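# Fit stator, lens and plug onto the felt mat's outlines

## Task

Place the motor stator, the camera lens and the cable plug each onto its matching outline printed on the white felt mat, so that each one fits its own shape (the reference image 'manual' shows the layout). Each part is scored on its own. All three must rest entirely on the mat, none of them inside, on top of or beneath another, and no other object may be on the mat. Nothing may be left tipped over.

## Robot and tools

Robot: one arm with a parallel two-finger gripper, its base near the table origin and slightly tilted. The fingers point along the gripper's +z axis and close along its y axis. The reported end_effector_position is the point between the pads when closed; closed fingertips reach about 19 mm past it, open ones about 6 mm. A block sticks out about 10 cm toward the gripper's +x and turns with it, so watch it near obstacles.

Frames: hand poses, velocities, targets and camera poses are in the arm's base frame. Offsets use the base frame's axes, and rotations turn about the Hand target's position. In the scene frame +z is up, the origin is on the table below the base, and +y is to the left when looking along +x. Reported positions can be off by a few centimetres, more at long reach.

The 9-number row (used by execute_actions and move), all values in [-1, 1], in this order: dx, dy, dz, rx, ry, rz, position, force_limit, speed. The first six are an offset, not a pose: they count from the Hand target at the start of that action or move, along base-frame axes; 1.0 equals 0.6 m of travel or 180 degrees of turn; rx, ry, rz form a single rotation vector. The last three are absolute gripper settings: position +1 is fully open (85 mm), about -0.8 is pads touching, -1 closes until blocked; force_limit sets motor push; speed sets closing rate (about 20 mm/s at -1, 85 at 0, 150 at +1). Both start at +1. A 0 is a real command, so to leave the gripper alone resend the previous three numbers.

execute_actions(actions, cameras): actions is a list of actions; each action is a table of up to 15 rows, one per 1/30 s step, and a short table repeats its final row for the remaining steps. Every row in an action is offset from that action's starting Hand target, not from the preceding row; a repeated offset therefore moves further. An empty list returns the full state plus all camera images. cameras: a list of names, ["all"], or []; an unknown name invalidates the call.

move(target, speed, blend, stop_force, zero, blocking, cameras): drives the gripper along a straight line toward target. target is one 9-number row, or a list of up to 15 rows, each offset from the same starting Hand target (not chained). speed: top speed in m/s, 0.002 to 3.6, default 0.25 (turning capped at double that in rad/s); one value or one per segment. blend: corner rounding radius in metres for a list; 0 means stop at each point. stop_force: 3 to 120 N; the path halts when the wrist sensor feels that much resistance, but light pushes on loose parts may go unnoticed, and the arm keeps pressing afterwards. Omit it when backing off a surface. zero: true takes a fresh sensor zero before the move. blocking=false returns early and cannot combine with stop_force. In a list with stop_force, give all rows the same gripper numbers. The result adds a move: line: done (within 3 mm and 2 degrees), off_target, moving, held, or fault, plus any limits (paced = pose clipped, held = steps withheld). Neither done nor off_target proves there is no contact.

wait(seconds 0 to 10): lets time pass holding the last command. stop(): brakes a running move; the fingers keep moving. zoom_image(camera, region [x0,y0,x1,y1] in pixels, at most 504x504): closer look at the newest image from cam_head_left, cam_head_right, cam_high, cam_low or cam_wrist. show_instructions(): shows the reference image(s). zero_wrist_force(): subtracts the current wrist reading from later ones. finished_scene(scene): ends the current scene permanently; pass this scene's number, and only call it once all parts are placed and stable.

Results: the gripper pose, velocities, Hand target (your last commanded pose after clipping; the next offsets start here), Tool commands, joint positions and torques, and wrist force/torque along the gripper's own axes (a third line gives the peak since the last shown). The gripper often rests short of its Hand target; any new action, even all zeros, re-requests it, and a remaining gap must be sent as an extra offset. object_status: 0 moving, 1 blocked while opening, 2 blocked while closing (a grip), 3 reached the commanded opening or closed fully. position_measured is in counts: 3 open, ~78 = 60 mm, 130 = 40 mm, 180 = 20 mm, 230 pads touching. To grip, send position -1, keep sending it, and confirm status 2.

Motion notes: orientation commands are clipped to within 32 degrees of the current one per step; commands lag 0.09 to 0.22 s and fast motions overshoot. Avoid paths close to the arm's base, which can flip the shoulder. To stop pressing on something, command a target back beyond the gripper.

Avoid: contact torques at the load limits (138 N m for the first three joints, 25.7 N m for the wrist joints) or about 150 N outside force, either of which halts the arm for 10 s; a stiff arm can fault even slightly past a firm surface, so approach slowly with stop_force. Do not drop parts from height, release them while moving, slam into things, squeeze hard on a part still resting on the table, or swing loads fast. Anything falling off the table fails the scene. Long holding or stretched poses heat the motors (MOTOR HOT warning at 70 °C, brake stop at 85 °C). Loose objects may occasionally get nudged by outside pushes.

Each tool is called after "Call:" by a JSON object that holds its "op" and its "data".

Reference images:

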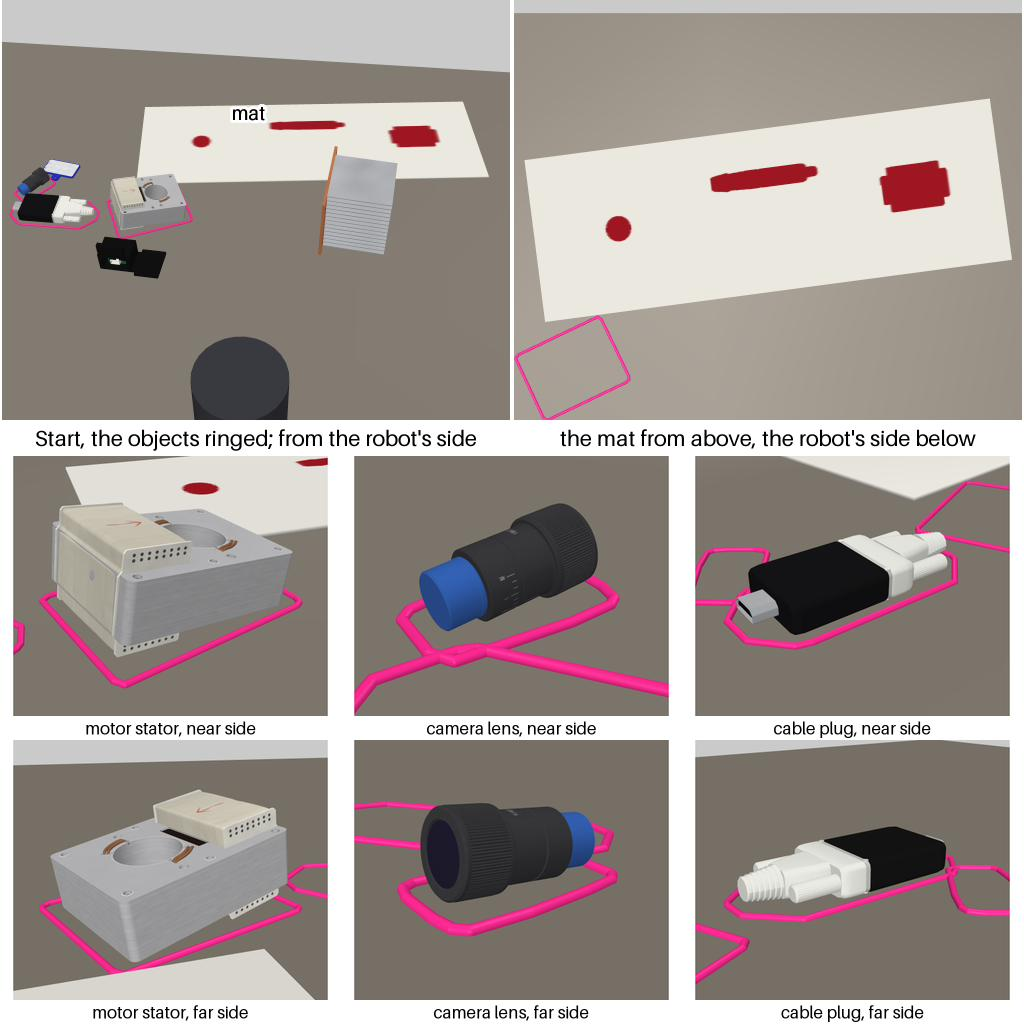

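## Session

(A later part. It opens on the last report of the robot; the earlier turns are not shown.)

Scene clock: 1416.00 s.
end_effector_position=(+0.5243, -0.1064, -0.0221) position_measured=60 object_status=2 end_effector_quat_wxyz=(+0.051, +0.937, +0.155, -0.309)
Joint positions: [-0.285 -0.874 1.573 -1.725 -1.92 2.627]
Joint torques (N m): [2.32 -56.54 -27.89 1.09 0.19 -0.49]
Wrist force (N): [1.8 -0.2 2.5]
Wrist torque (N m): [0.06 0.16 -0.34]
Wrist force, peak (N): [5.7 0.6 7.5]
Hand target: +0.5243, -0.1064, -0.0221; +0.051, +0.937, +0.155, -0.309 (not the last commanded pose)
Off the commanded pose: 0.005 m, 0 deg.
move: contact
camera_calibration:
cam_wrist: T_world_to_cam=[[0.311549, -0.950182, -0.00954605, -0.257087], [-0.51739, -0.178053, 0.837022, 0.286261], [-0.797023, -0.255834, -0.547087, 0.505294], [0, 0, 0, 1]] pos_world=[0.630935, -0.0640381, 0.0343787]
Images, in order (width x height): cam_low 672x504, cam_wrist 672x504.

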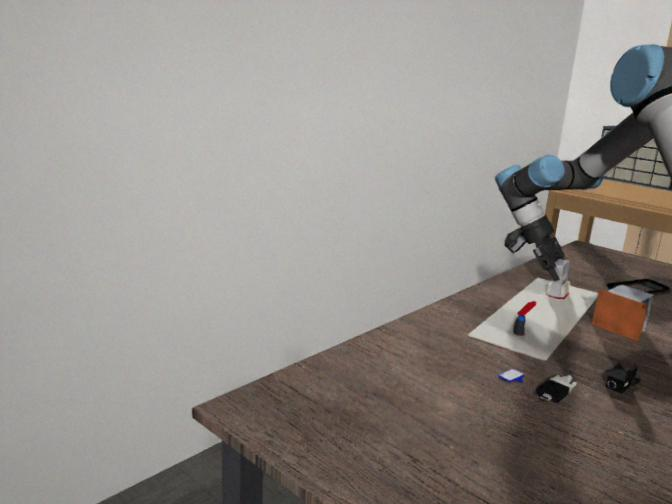

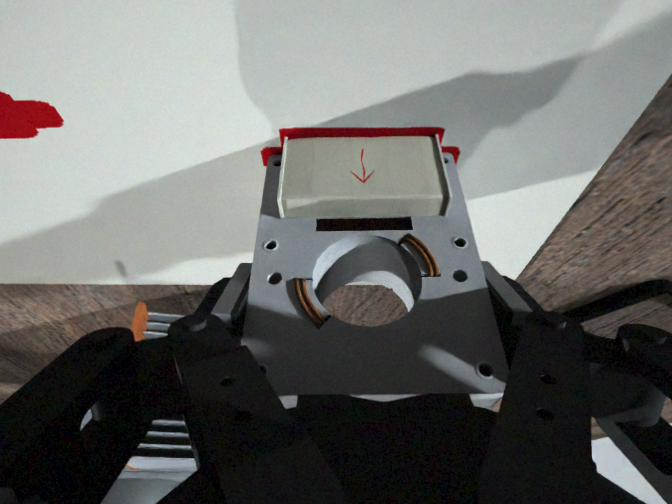

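Call:
{"op": "move", "data": {"target": [[0, 0, 0, 0, 0, 0, 0.9, -0.2, -0.4], [0.0938, 0.032, 0.134, 0, 0, 0, 0.9, -0.2, -0.4]], "speed": [0.1, 0.12], "cameras": ["cam_wrist", "cam_low"]}}

Call:
{"op": "zoom_image", "data": {"camera": "cam_low", "region": [535, 245, 585, 305]}}

Scene clock: 1423.57 s.
end_effector_position=(+0.5806, -0.0871, +0.0582) position_measured=16 object_status=3 end_effector_quat_wxyz=(+0.051, +0.937, +0.155, -0.309)
Joint positions: [-0.237 -0.866 1.31 -1.456 -1.895 2.67]
Joint torques (N m): [-6.65 -58.64 -20.47 -2.56 -2.16 -1.42]
Wrist force (N): [-0.7 0.3 0.1]
Wrist torque (N m): [0.09 0.21 -0.35]
Wrist force, peak (N): [1.4 0.0 3.3]
Hand target: +0.5806, -0.0872, +0.0583; +0.051, +0.937, +0.155, -0.309
Off the commanded pose: 0.000 m, 0 deg.
move: done
camera_calibration:
cam_wrist: T_world_to_cam=[[0.311564, -0.950177, -0.00957214, -0.25553], [-0.517313, -0.17806, 0.837067, 0.251639], [-0.797066, -0.255848, -0.547016, 0.599002], [0, 0, 0, 1]] pos_world=[0.687235, -0.0447381, 0.114579]
Images, in order (width x height): cam_low 672x504, cam_wrist 672x504.

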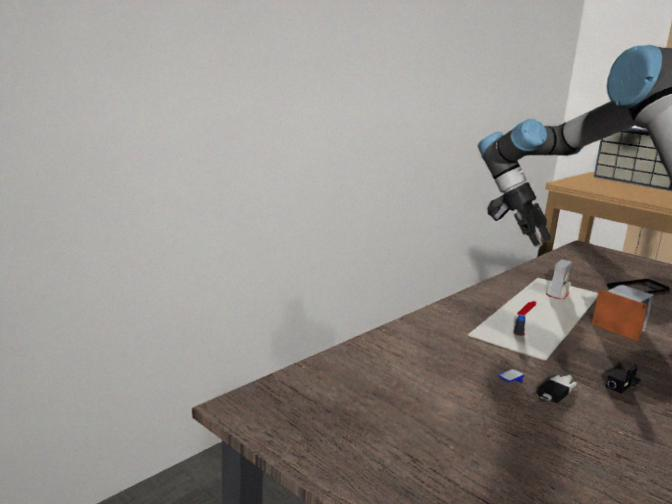

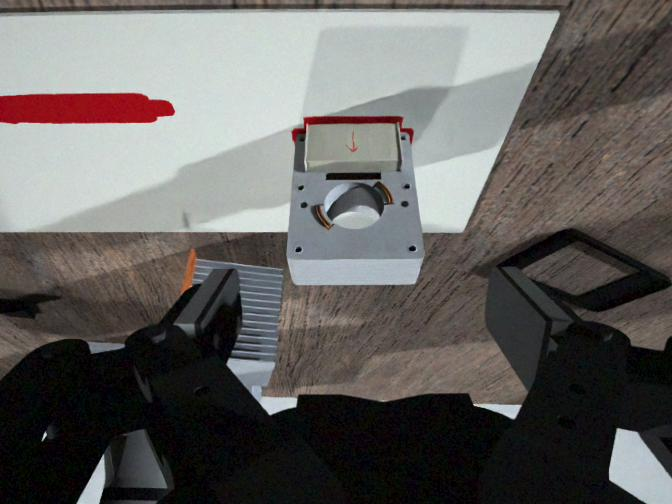

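Scaled by 8.400 from the camera's 672x504 image, which has a finer 960x720 frame.

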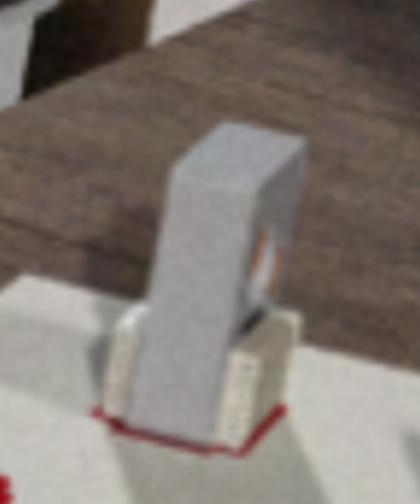

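Call:
{"op": "move", "data": {"target": [[-0.0333, 0.05, 0.1667, 0, 0, 0, 1, -0.5, 0], [-0.401, 0.7403, 0.1028, 0.67148, 0.17595, 0.67439, 1, -0.5, 0], [-0.4207, 0.7377, -0.1093, 0.67148, 0.17595, 0.67439, 1, -0.5, 0]], "speed": [0.4, 0.5, 0.25], "blend": [0.04, 0.03, 0], "cameras": ["cam_wrist", "cam_high"]}}

Call:
{"op": "zoom_image", "data": {"camera": "cam_wrist", "region": [180, 120, 500, 360]}}

Scene clock: 1565.53 s.
end_effector_position=(+0.3281, +0.3555, -0.0072) position_measured=3 object_status=3 end_effector_quat_wxyz=(-0.460, -0.081, +0.883, -0.043)
Joint positions: [0.433 -0.816 1.51 -1.32 -1.368 0.145]
Joint torques (N m): [2.9 -44.66 -21.1 -1.39 -0.02 0.25]
Wrist force (N): [-0.3 0.2 -1.1]
Wrist torque (N m): [0.05 0.22 -0.09]
Wrist force, peak (N): [-3.4 0.0 -2.6]
Hand target: +0.3282, +0.3554, -0.0073; -0.460, -0.081, +0.883, -0.043
Off the commanded pose: 0.000 m, 0 deg.
move: done
camera_calibration:
cam_wrist: T_world_to_cam=[[-0.192328, 0.98126, -0.0117603, -0.278237], [0.808195, 0.151586, -0.569072, -0.307744], [-0.556625, -0.118953, -0.822204, 0.34575], [0, 0, 0, 1]] pos_world=[0.387657, 0.360801, 0.105876]
Images, in order (width x height): cam_high 672x504, cam_wrist 672x504.

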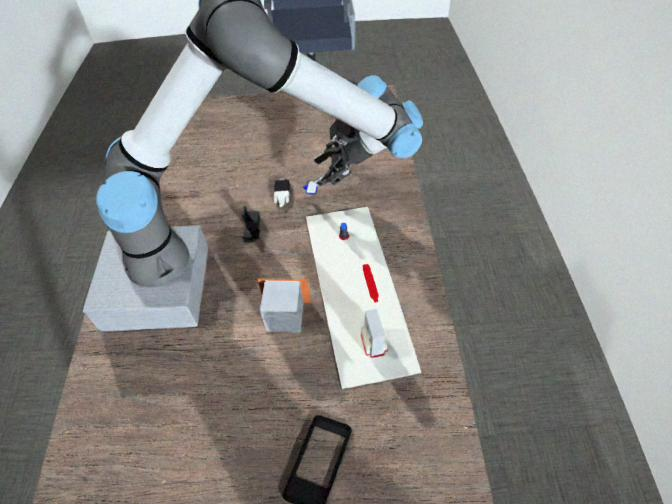

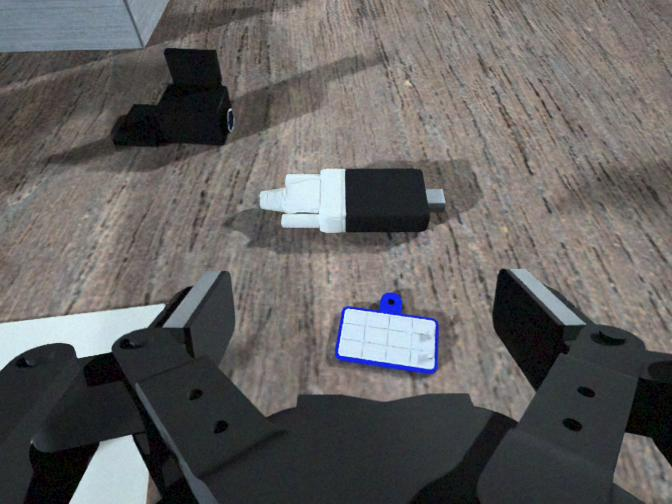

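Scaled by 1.575 from the camera's 672x504 image, which has a finer 960x720 frame.

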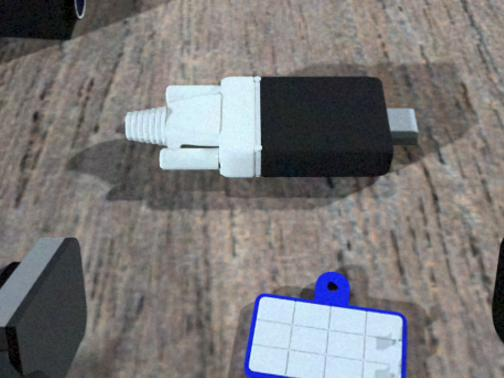

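Call:
{"op": "zoom_image", "data": {"camera": "cam_wrist", "region": [255, 160, 355, 245]}}

Call:
{"op": "zoom_image", "data": {"camera": "cam_wrist", "region": [350, 160, 450, 245]}}

Scaled by 5.040 from the camera's 672x504 image, which has a finer 960x720 frame.

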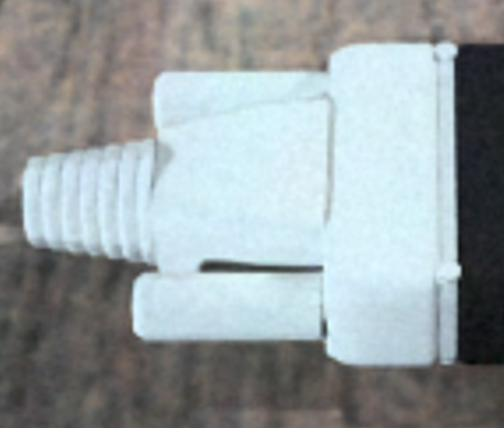

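Scaled by 5.040 from the camera's 672x504 image, which has a finer 960x720 frame.

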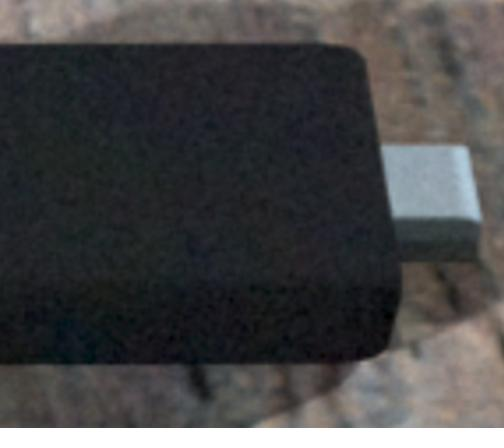

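Call:
{"op": "move", "data": {"target": [[-0.182, 0.00433, 0.0622, 0.27625, -0.19341, 0.46532, 0.42, -0.5, 0], [-0.182, 0.00433, -0.0978, 0.27625, -0.19341, 0.46532, 0.42, -0.5, 0]], "speed": [0.35, 0.12], "blend": [0.01, 0], "cameras": ["cam_wrist", "cam_head_left"]}}

Scene clock: 1756.70 s.
end_effector_position=(+0.2189, +0.3580, -0.0660) position_measured=76 object_status=3 end_effector_quat_wxyz=(-0.006, +0.774, -0.633, +0.007)
Joint positions: [0.706 -1.189 2.403 -2.799 -1.582 -1.065]
Joint torques (N m): [5.09 -22.65 -18.13 -2.95 -1.13 0.7]
Wrist force (N): [-0.7 0.4 0.2]
Wrist torque (N m): [0.18 0.12 -0.27]
Wrist force, peak (N): [-0.7 0.5 1.9]
Hand target: +0.2190, +0.3580, -0.0660; -0.006, +0.774, -0.633, +0.007
Off the commanded pose: 0.000 m, 0 deg.
move: done
camera_calibration:
cam_wrist: T_world_to_cam=[[-0.980297, -0.19481, -0.0326697, 0.289728], [-0.194006, 0.91845, 0.34469, -0.248162], [-0.0371435, 0.344237, -0.938148, -0.0502272], [0, 0, 0, 1]] pos_world=[0.234009, 0.301656, 0.0478839]
Images, in order (width x height): cam_head_left 672x504, cam_wrist 672x504.

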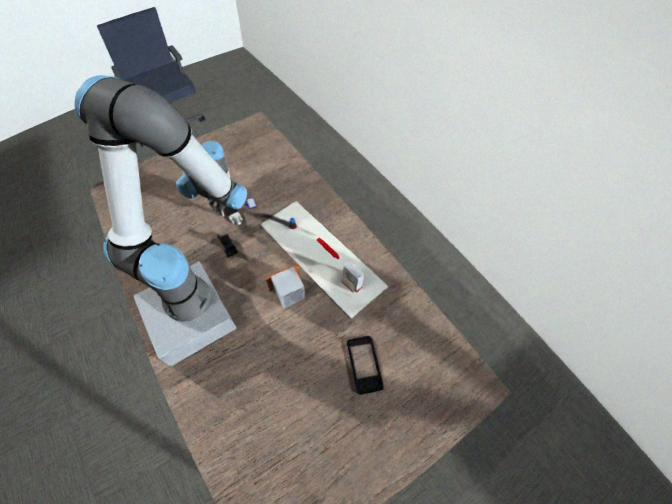

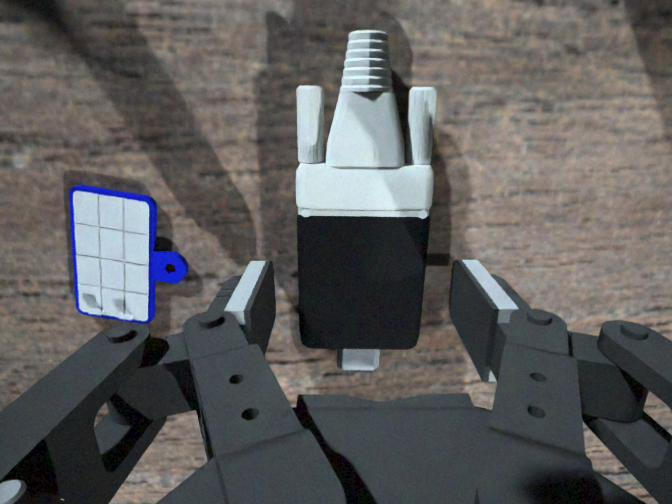

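Call:
{"op": "move", "data": {"target": [0, 0, 0, 0, 0, 0, -1, -0.6, -1], "speed": 0.05, "cameras": ["cam_wrist"]}}

Scene clock: 1761.10 s.
end_effector_position=(+0.2190, +0.3580, -0.0660) position_measured=128 object_status=0 end_effector_quat_wxyz=(-0.006, +0.774, -0.633, +0.007)
Joint positions: [0.706 -1.189 2.403 -2.8 -1.582 -1.065]
Joint torques (N m): [5.91 -18.82 -17.61 -4.84 1.22 0.75]
Wrist force (N): [2.6 4.0 -16.6]
Wrist torque (N m): [0.11 0.05 -0.28]
Wrist force, peak (N): [2.9 4.3 -16.7]
Hand target: +0.2190, +0.3580, -0.0660; -0.006, +0.774, -0.633, +0.007
Off the commanded pose: 0.000 m, 0 deg.
move: done
camera_calibration:
cam_wrist: T_world_to_cam=[[-0.980279, -0.194873, -0.0328196, 0.289845], [-0.194115, 0.918403, 0.344755, -0.248071], [-0.037042, 0.344327, -0.938119, -0.0503697], [0, 0, 0, 1]] pos_world=[0.234109, 0.301656, 0.0477837]
Images, in order (width x height): cam_wrist 672x504.

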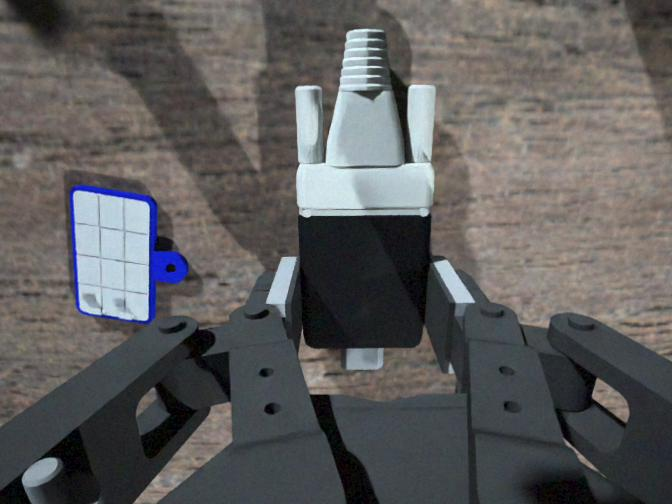

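Call:
{"op": "move", "data": {"target": [[0, 0, 0.2, 0, 0, 0, -1, -0.6, -1], [0.1517, -0.4967, 0.4433, 0.01015, 0.00056, -0.5639, -1, -0.6, -1]], "speed": [0.25, 0.4], "blend": [0.04, 0], "cameras": ["cam_wrist", "cam_high"]}}

Call:
{"op": "zoom_image", "data": {"camera": "cam_wrist", "region": [40, 100, 320, 310]}}

Scene clock: 1777.33 s.
end_effector_position=(+0.3100, +0.0601, +0.2001) position_measured=128 object_status=2 end_effector_quat_wxyz=(+0.009, +0.000, +1.000, +0.000)
Joint positions: [-0.249 -2.067 2.275 -1.797 -1.566 -0.248]
Joint torques (N m): [1.14 6.43 -14.36 -5.3 -0.04 -0.3]
Wrist force (N): [-0.5 0.2 0.9]
Wrist torque (N m): [0.05 0.06 -0.06]
Wrist force, peak (N): [2.7 4.0 -17.0]
Hand target: +0.3100, +0.0600, +0.2000; +0.009, +0.001, +1.000, +0.000
Off the commanded pose: 0.000 m, 0 deg.
move: done
camera_calibration:
cam_wrist: T_world_to_cam=[[0.00491963, 0.999893, -0.0137704, -0.0513108], [0.931313, 0.000433757, 0.364218, -0.346231], [0.364185, -0.0146164, -0.931212, 0.200987], [0, 0, 0, 1]] pos_world=[0.249506, 0.0543932, 0.312559]
Images, in order (width x height): cam_high 672x504, cam_wrist 672x504.

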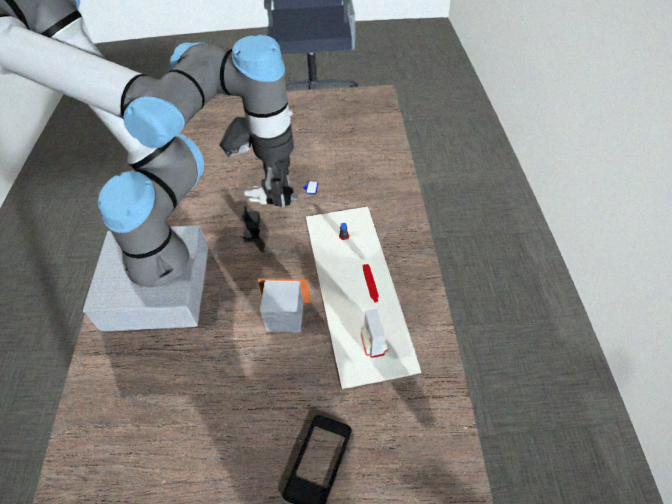

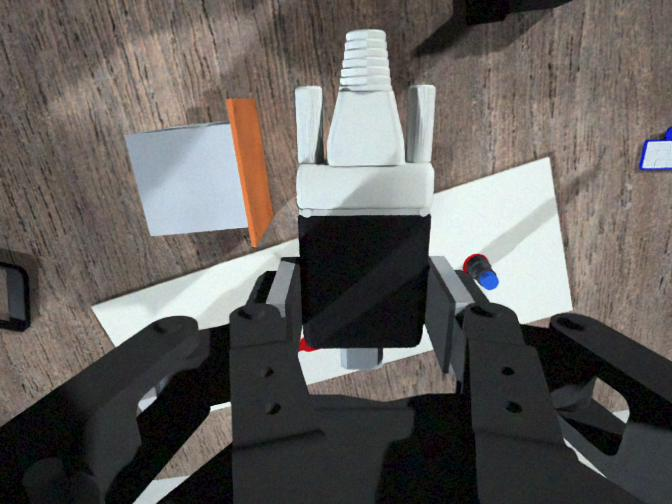

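Scaled by 1.800 from the camera's 672x504 image, which has a finer 960x720 frame.

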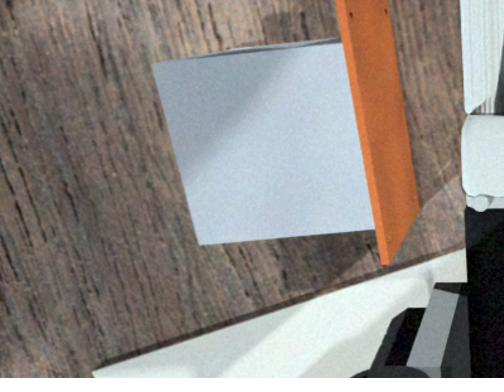

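Call:
{"op": "move", "data": {"target": [[0.0279, -0.2525, -0.2083, -0.00054, 0, 0.03, -1, -0.6, -1]], "speed": 0.3, "cameras": ["cam_wrist", "cam_low", "cam_head_left"]}}

Call:
{"op": "zoom_image", "data": {"camera": "cam_low", "region": [560, 220, 670, 350]}}

Call:
{"op": "zoom_image", "data": {"camera": "cam_head_left", "region": [220, 210, 350, 330]}}

Scene clock: 1815.07 s.
end_effector_position=(+0.3267, -0.0914, +0.0750) position_measured=128 object_status=2 end_effector_quat_wxyz=(+0.009, -0.047, +0.999, +0.000)
Joint positions: [-0.686 -1.805 2.481 -2.26 -1.559 -0.779]
Joint torques (N m): [-4.71 -4.58 -27.92 -4.1 -1.47 -1.6]
Wrist force (N): [0.0 0.7 0.8]
Wrist torque (N m): [0.19 -0.03 -0.22]
Wrist force, peak (N): [0.4 -2.2 2.9]
Hand target: +0.3267, -0.0915, +0.0750; +0.009, -0.047, +0.999, +0.000
Off the commanded pose: 0.000 m, 0 deg.
move: done
camera_calibration:
cam_wrist: T_world_to_cam=[[-0.0889306, 0.99592, -0.0153277, 0.128749], [0.927196, 0.088396, 0.363996, -0.306776], [0.363866, 0.0181586, -0.931274, 0.0793712], [0, 0, 0, 1]] pos_world=[0.267011, -0.102548, 0.187555]
Images, in order (width x height): cam_head_left 672x504, cam_low 672x504, cam_wrist 672x504.

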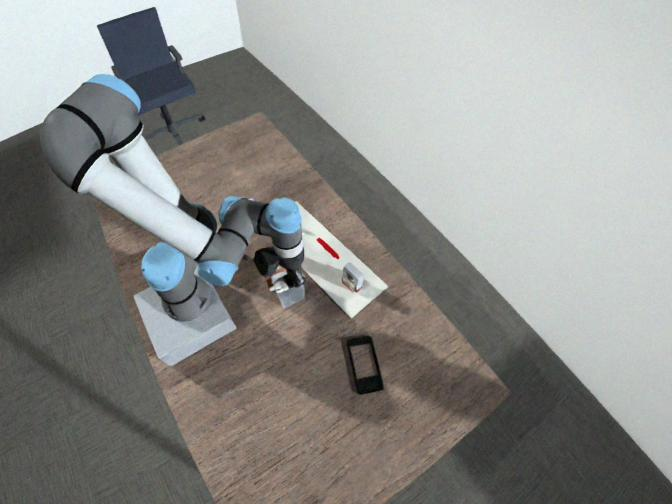

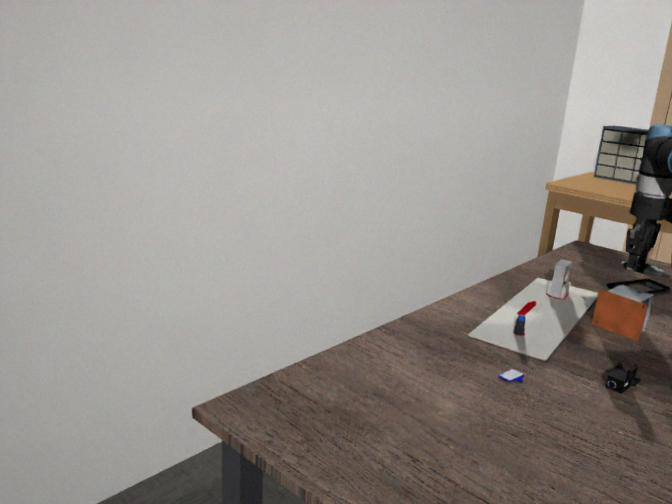

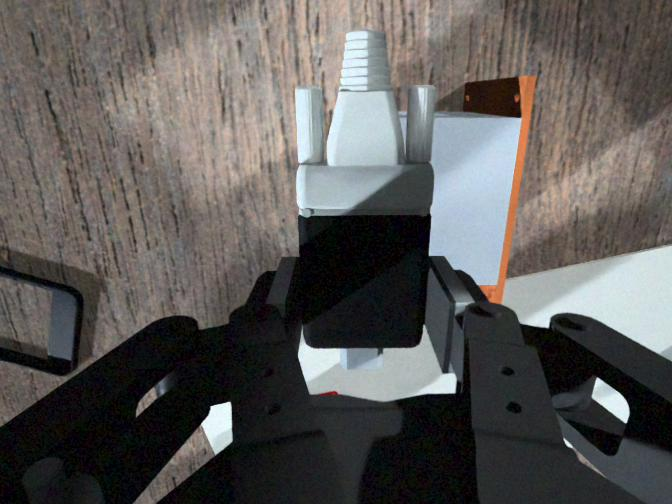

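Scaled by 3.877 from the camera's 672x504 image, which has a finer 960x720 frame.

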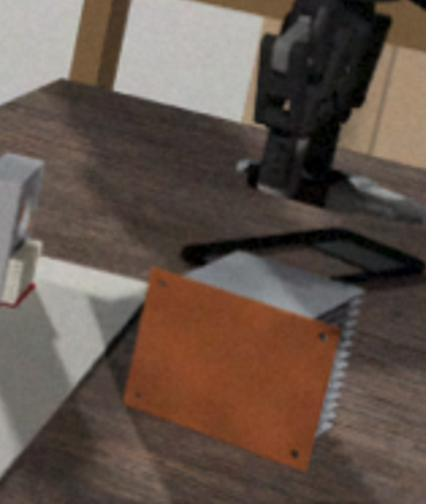

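Scaled by 3.877 from the camera's 672x504 image, which has a finer 960x720 frame.

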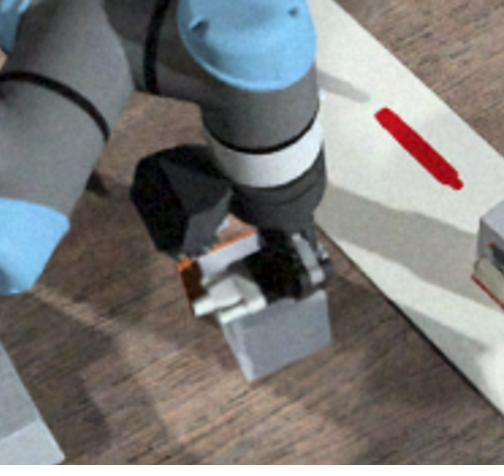

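Call:
{"op": "move", "data": {"target": [[0.0008, -0.0038, -0.055, 0, 0, 0, -1, -0.6, -1]], "speed": 0.12}}

Call:
{"op": "move", "data": {"target": [0, 0, -0.035, 0, 0, 0, -1, -0.6, -1], "speed": 0.01, "stop_force": 3, "cameras": ["cam_wrist", "cam_head_left"]}}

Call:
{"op": "zoom_image", "data": {"camera": "cam_head_left", "region": [250, 240, 330, 320]}}

Scene clock: 1828.00 s.
end_effector_position=(+0.3272, -0.0937, +0.0420) position_measured=128 object_status=2 end_effector_quat_wxyz=(+0.009, -0.047, +0.999, +0.000)
Joint positions: [-0.691 -1.713 2.529 -2.4 -1.559 -0.784]
Joint torques (N m): [5.81 -13.74 -26.88 -1.62 1.22 0.75]
Wrist force (N): [-0.2 0.3 0.9]
Wrist torque (N m): [0.12 0.03 -0.07]
Wrist force, peak (N): [0.0 0.3 2.0]
Hand target: +0.3272, -0.0938, +0.0420; +0.009, -0.047, +0.999, +0.000
Off the commanded pose: 0.000 m, 0 deg.
move: done

Scene clock: 1830.73 s.
end_effector_position=(+0.3272, -0.0938, +0.0256) position_measured=128 object_status=2 end_effector_quat_wxyz=(+0.009, -0.047, +0.999, +0.000)
Joint positions: [-0.691 -1.661 2.551 -2.474 -1.559 -0.784]
Joint torques (N m): [6.03 -20.32 -25.96 -2.24 1.04 0.7]
Wrist force (N): [-0.3 0.1 0.9]
Wrist torque (N m): [0.09 0.05 -0.05]
Wrist force, peak (N): [8.5 6.9 -30.0]
Hand target: +0.3272, -0.0938, +0.0256; +0.009, -0.047, +0.999, +0.000 (not the last commanded pose)
Off the commanded pose: 0.005 m, 0 deg.
move: contact
camera_calibration:
cam_wrist: T_world_to_cam=[[-0.0889827, 0.995913, -0.0154652, 0.130458], [0.927157, 0.088493, 0.364073, -0.288999], [0.363954, 0.0180575, -0.931242, 0.0330961], [0, 0, 0, 1]] pos_world=[0.267511, -0.104948, 0.138055]
Images, in order (width x height): cam_head_left 672x504, cam_wrist 672x504.

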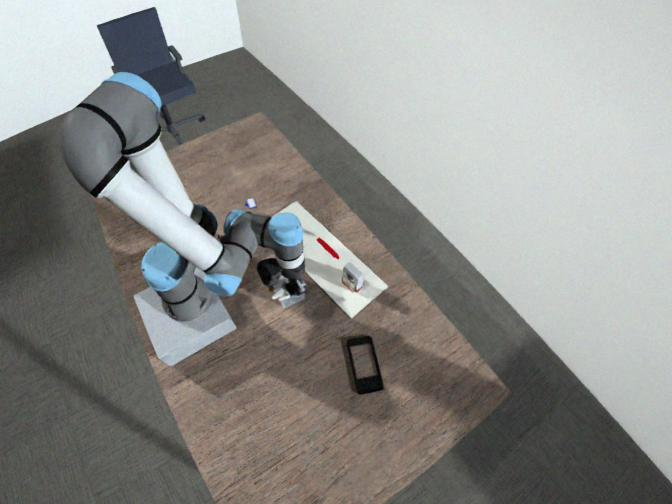

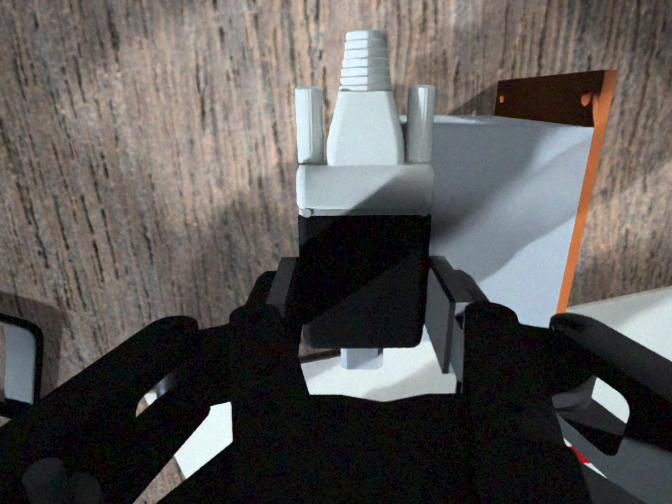

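Scaled by 6.300 from the camera's 672x504 image, which has a finer 960x720 frame.

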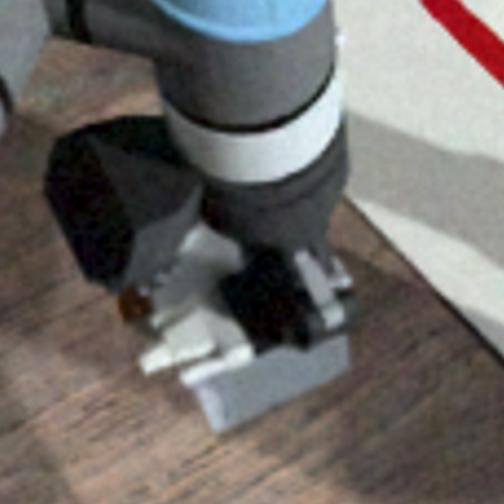

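Call:
{"op": "zoom_image", "data": {"camera": "cam_wrist", "region": [270, 60, 450, 220]}}

Scaled by 2.800 from the camera's 672x504 image, which has a finer 960x720 frame.

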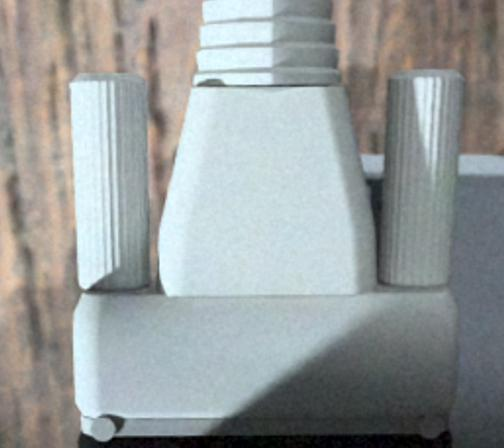

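Call:
{"op": "move", "data": {"target": [[0, 0, 0, 0, 0, 0, 0.33, -0.6, -0.6], [0, 0, 0.12, 0, 0, 0, 0.33, -0.6, -0.6]], "speed": [0.1, 0.12], "cameras": ["cam_wrist", "cam_head_left"]}}

Call:
{"op": "zoom_image", "data": {"camera": "cam_wrist", "region": [200, 40, 560, 340]}}

Scene clock: 1872.40 s.
end_effector_position=(+0.3273, -0.0938, +0.0976) position_measured=87 object_status=3 end_effector_quat_wxyz=(+0.009, -0.047, +0.999, +0.000)
Joint positions: [-0.691 -1.851 2.44 -2.174 -1.559 -0.784]
Joint torques (N m): [-6.91 -8.14 -13.73 -2.44 1.26 -1.14]
Wrist force (N): [-0.1 0.5 0.2]
Wrist torque (N m): [0.15 0.04 -0.08]
Wrist force, peak (N): [-0.3 0.5 2.0]
Hand target: +0.3272, -0.0938, +0.0976; +0.009, -0.047, +0.999, +0.000
Off the commanded pose: 0.000 m, 0 deg.
move: done
camera_calibration:
cam_wrist: T_world_to_cam=[[-0.0889976, 0.995908, -0.015695, 0.131623], [0.927121, 0.0885892, 0.364142, -0.315207], [0.364042, 0.0178565, -0.931211, 0.100094], [0, 0, 0, 1]] pos_world=[0.267511, -0.104948, 0.210055]
Images, in order (width x height): cam_head_left 672x504, cam_wrist 672x504.

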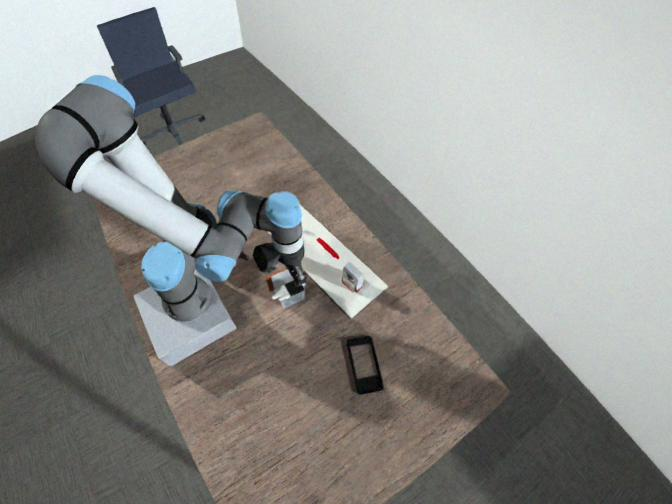

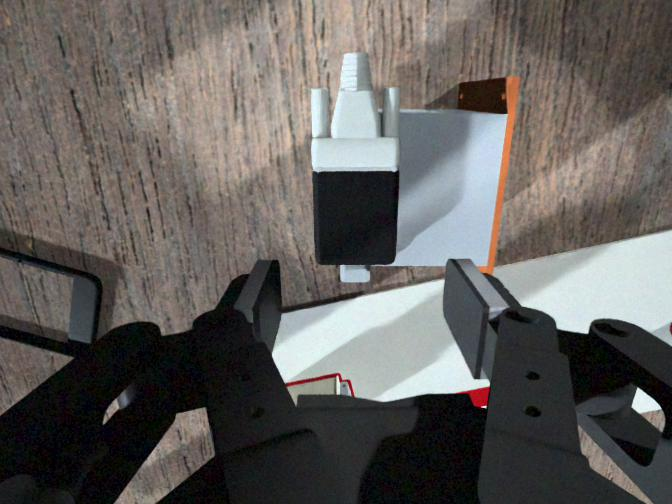

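Scaled by 1.400 from the camera's 672x504 image, which has a finer 960x720 frame.

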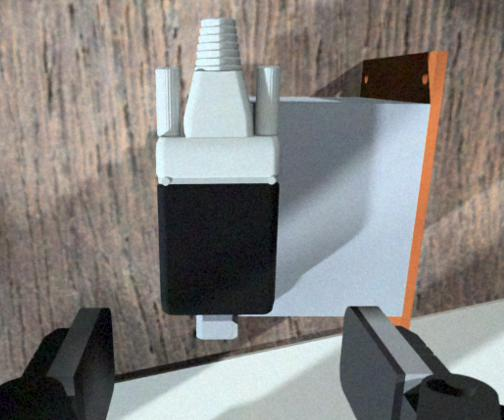

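Call:
{"op": "move", "data": {"target": [[0.0185, -0.1437, 0.0707, 0.4978, 0.04705, -0.009, 0.33, -0.6, -0.6], [0.0185, -0.1942, -0.1378, 0.4978, 0.04705, -0.009, 0.33, -0.6, -0.6]], "speed": [0.4, 0.2], "blend": [0.02, 0], "cameras": ["cam_wrist", "cam_high", "cam_head_left"]}}

Call:
{"op": "zoom_image", "data": {"camera": "cam_wrist", "region": [160, 100, 520, 400]}}

Scene clock: 1894.30 s.
end_effector_position=(+0.3383, -0.2103, +0.0150) position_measured=87 object_status=3 end_effector_quat_wxyz=(-0.027, -0.014, +0.708, +0.706)
Joint positions: [-1.153 -0.673 1.593 -0.922 -1.211 -1.551]
Joint torques (N m): [8.11 -43.12 -1.12 3.31 1.5 -1.01]
Wrist force (N): [-0.9 -1.2 -1.6]
Wrist torque (N m): [-0.32 0.57 -0.67]
Wrist force, peak (N): [-0.8 -4.0 -2.3]
Hand target: +0.3383, -0.2103, +0.0149; -0.027, -0.014, +0.708, +0.706
Off the commanded pose: 0.000 m, 0 deg.
move: done
camera_calibration:
cam_wrist: T_world_to_cam=[[0.0218109, 0.0173572, 0.999611, -0.0111244], [0.956259, -0.292093, -0.015793, -0.369316], [0.291706, 0.956232, -0.0229688, 0.229479], [0, 0, 0, 1]] pos_world=[0.286464, -0.327117, 0.0105583]
Images, in order (width x height): cam_head_left 672x504, cam_high 672x504, cam_wrist 672x504.

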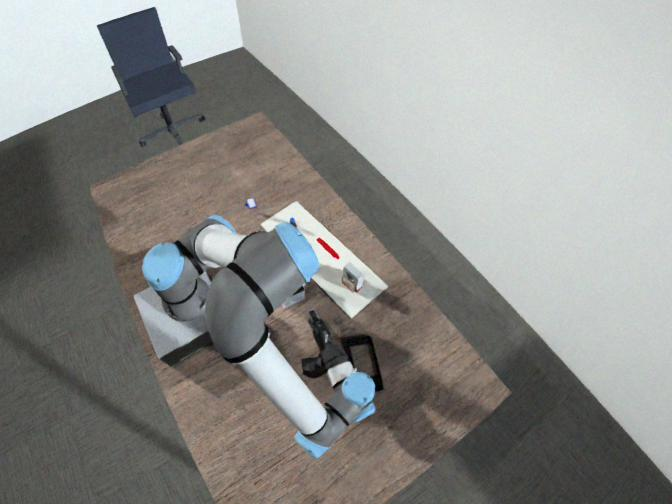

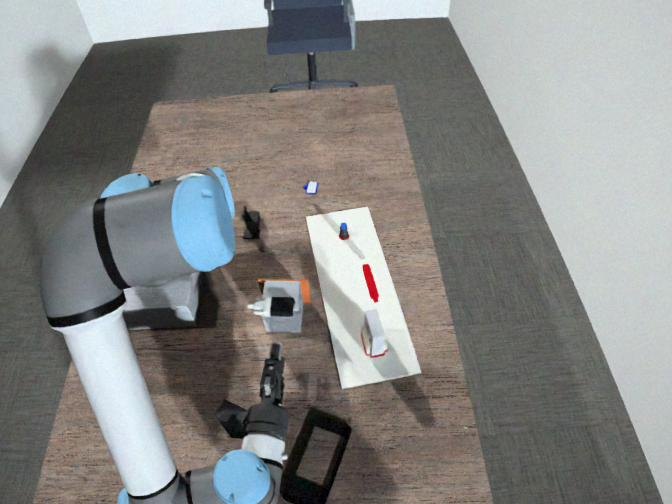

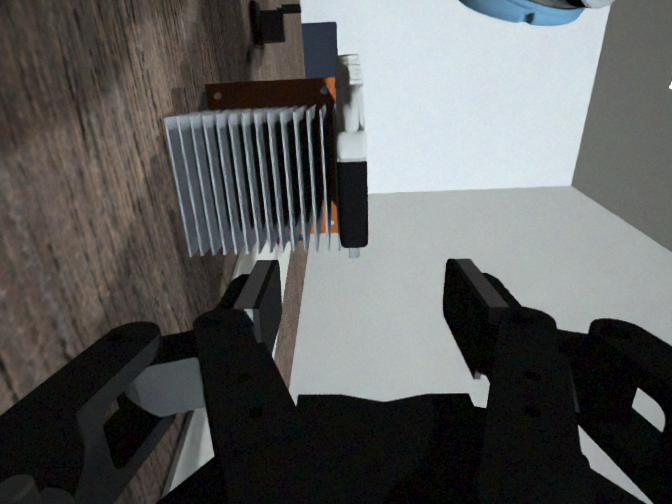

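Scaled by 1.400 from the camera's 672x504 image, which has a finer 960x720 frame.

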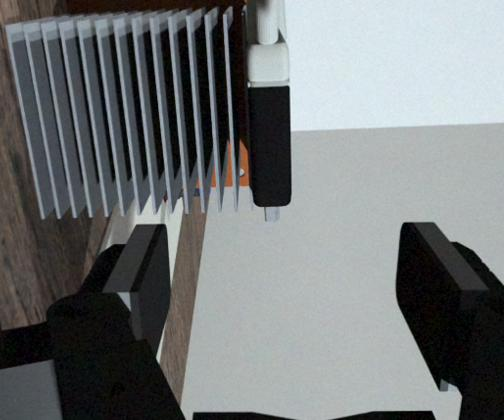

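Call:
{"op": "move", "data": {"target": [-0.0142, 0.1493, 0, 0, 0, 0, 0.33, -0.6, -0.6], "speed": 0.05, "stop_force": 6, "cameras": ["cam_wrist", "cam_high"]}}

Scene clock: 1917.23 s.
end_effector_position=(+0.3298, -0.1207, +0.0149) position_measured=87 object_status=3 end_effector_quat_wxyz=(-0.027, -0.014, +0.708, +0.706)
Joint positions: [-1.094 -0.772 1.841 -1.071 -1.152 -1.551]
Joint torques (N m): [-7.01 -32.05 -17.46 4.34 -1.58 1.3]
Wrist force (N): [-0.9 -1.2 -1.8]
Wrist torque (N m): [-0.28 0.61 -0.63]
Wrist force, peak (N): [-0.8 -1.2 -2.4]
Hand target: +0.3298, -0.1207, +0.0149; -0.027, -0.014, +0.708, +0.706
Off the commanded pose: 0.000 m, 0 deg.
move: done
camera_calibration:
cam_wrist: T_world_to_cam=[[0.021876, 0.0172325, 0.999612, -0.012442], [0.956258, -0.292093, -0.0158917, -0.335017], [0.291706, 0.956235, -0.0228686, 0.146278], [0, 0, 0, 1]] pos_world=[0.277964, -0.237517, 0.0104583]
Images, in order (width x height): cam_high 672x504, cam_wrist 672x504.

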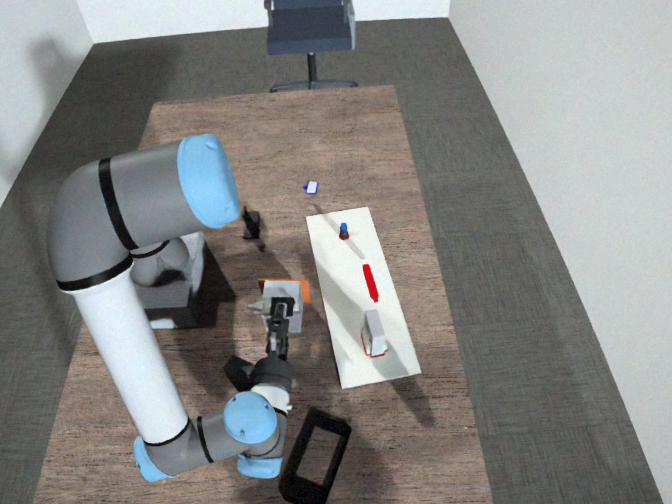

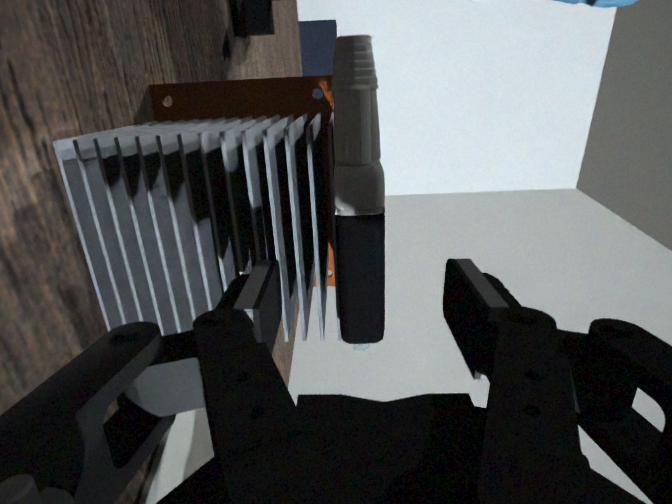

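Call:
{"op": "move", "data": {"target": [[0, 0, 0.0013, 0, 0, 0, 0.33, -0.6, -0.6], [0, 0, 0.0013, 0, 0, 0, -1, -0.7, -1]], "speed": 0.03, "cameras": ["cam_wrist", "cam_low"]}}

Scene clock: 1937.00 s.
end_effector_position=(+0.3298, -0.1207, +0.0157) position_measured=193 object_status=0 end_effector_quat_wxyz=(-0.027, -0.014, +0.708, +0.706)
Joint positions: [-1.094 -0.773 1.841 -1.07 -1.152 -1.551]
Joint torques (N m): [-7.02 -45.07 2.35 0.41 -1.63 1.3]
Wrist force (N): [-1.1 -1.9 -1.6]
Wrist torque (N m): [-0.24 0.63 -0.64]
Wrist force, peak (N): [-1.0 -1.9 -2.1]
Hand target: +0.3298, -0.1207, +0.0157; -0.027, -0.014, +0.708, +0.706
Off the commanded pose: 0.000 m, 0 deg.
move: done
camera_calibration:
cam_wrist: T_world_to_cam=[[0.021876, 0.0172325, 0.999612, -0.0132417], [0.956258, -0.292093, -0.0158917, -0.335004], [0.291706, 0.956235, -0.0228686, 0.146296], [0, 0, 0, 1]] pos_world=[0.277964, -0.237517, 0.0112583]
Images, in order (width x height): cam_low 672x504, cam_wrist 672x504.

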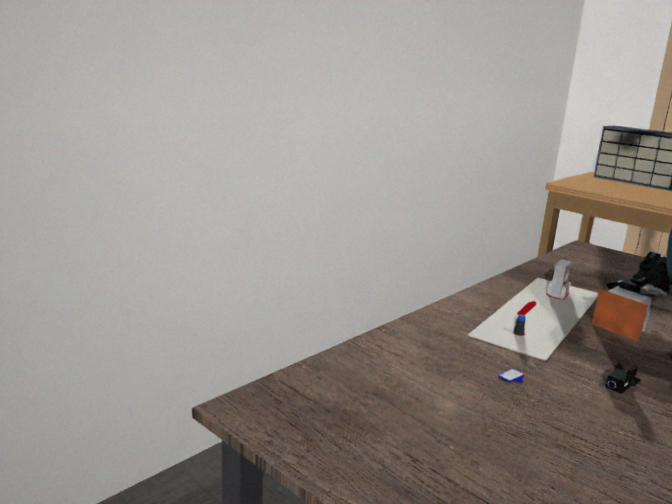

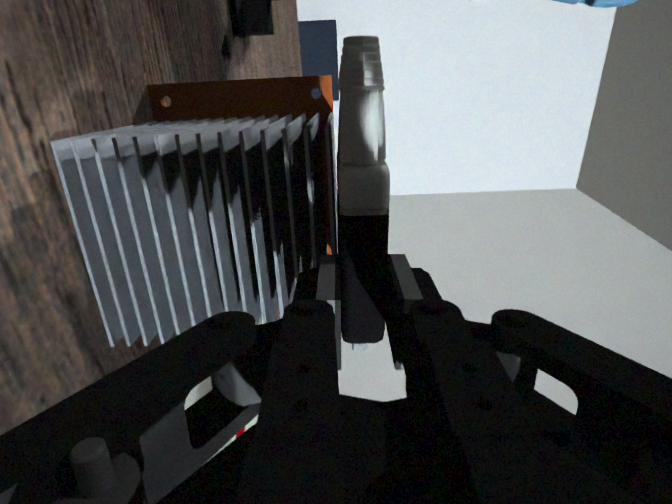

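Call:
{"op": "wait", "data": {"seconds": 0.3}}

Scene clock: 1938.40 s.
end_effector_position=(+0.3298, -0.1207, +0.0157) position_measured=193 object_status=2 end_effector_quat_wxyz=(-0.027, -0.014, +0.708, +0.706)
Joint positions: [-1.094 -0.773 1.841 -1.07 -1.152 -1.551]
Joint torques (N m): [-6.8 -43.26 1.57 0.52 -1.49 1.47]
Wrist force (N): [-1.3 -2.0 -1.8]
Wrist torque (N m): [-0.26 0.66 -0.64]
Wrist force, peak (N): [-1.1 -2.1 -1.9]
Hand target: +0.3298, -0.1207, +0.0157; -0.027, -0.014, +0.708, +0.706
Tool commands: gripper/position=-1.0 gripper/force_limit=-0.7 gripper/speed=-1.0
Off the commanded pose: 0.000 m, 0 deg.
wait: 0.30 s; at rest from the start

Call:
{"op": "move", "data": {"target": [[0, 0, 0.02, 0, 0, 0, -1, -0.7, -1], [0, 0, 0.25, 0, 0, 0, -1, -0.7, -1]], "speed": [0.04, 0.2], "blend": [0.01, 0], "cameras": ["cam_wrist", "cam_low", "cam_head_left"]}}

Scene clock: 1966.70 s.
end_effector_position=(+0.3298, -0.1208, +0.1656) position_measured=193 object_status=2 end_effector_quat_wxyz=(-0.027, -0.014, +0.708, +0.706)
Joint positions: [-1.094 -1.063 1.815 -0.754 -1.152 -1.551]
Joint torques (N m): [-2.49 -39.73 -2.15 2.71 -0.86 0.63]
Wrist force (N): [-1.3 -1.7 -1.6]
Wrist torque (N m): [-0.21 0.67 -0.65]
Wrist force, peak (N): [-1.1 -4.2 -1.6]
Hand target: +0.3298, -0.1207, +0.1657; -0.027, -0.014, +0.708, +0.706
Off the commanded pose: 0.000 m, 0 deg.
move: done; blend cut to 0.006 m at target 1
camera_calibration:
cam_wrist: T_world_to_cam=[[0.0218403, 0.0174527, 0.999609, -0.163121], [0.956259, -0.292095, -0.0157933, -0.332636], [0.291705, 0.95623, -0.0230688, 0.149757], [0, 0, 0, 1]] pos_world=[0.277964, -0.237517, 0.161258]
Images, in order (width x height): cam_head_left 672x504, cam_low 672x504, cam_wrist 672x504.

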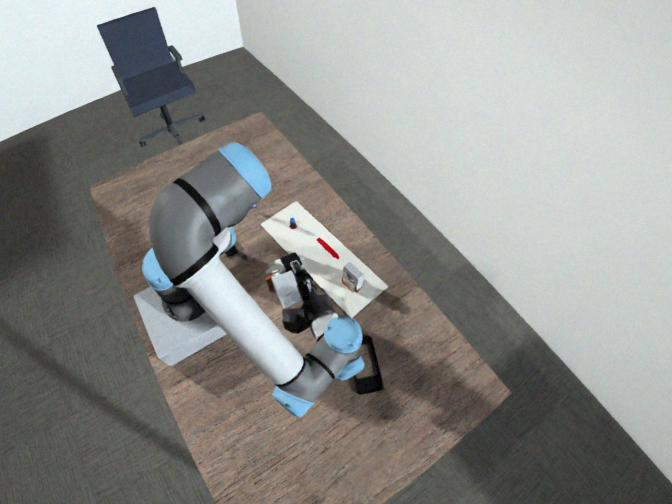

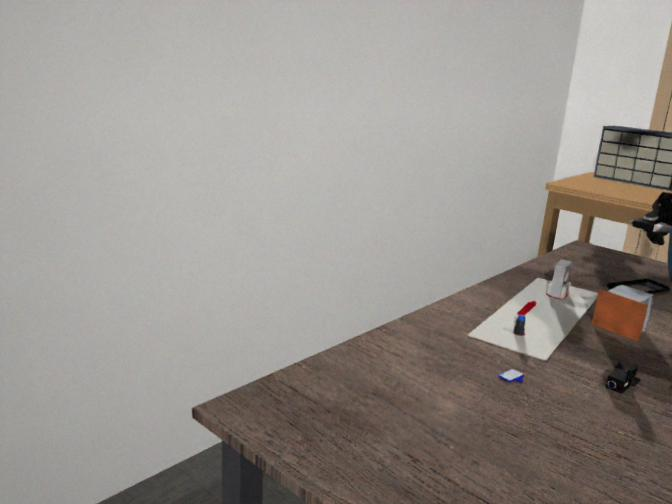

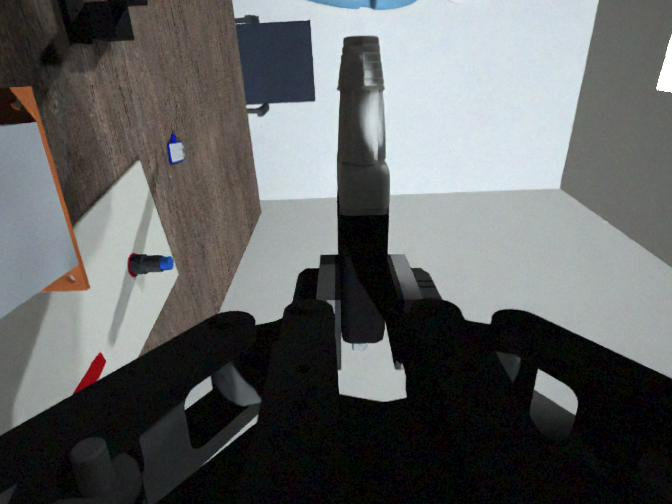

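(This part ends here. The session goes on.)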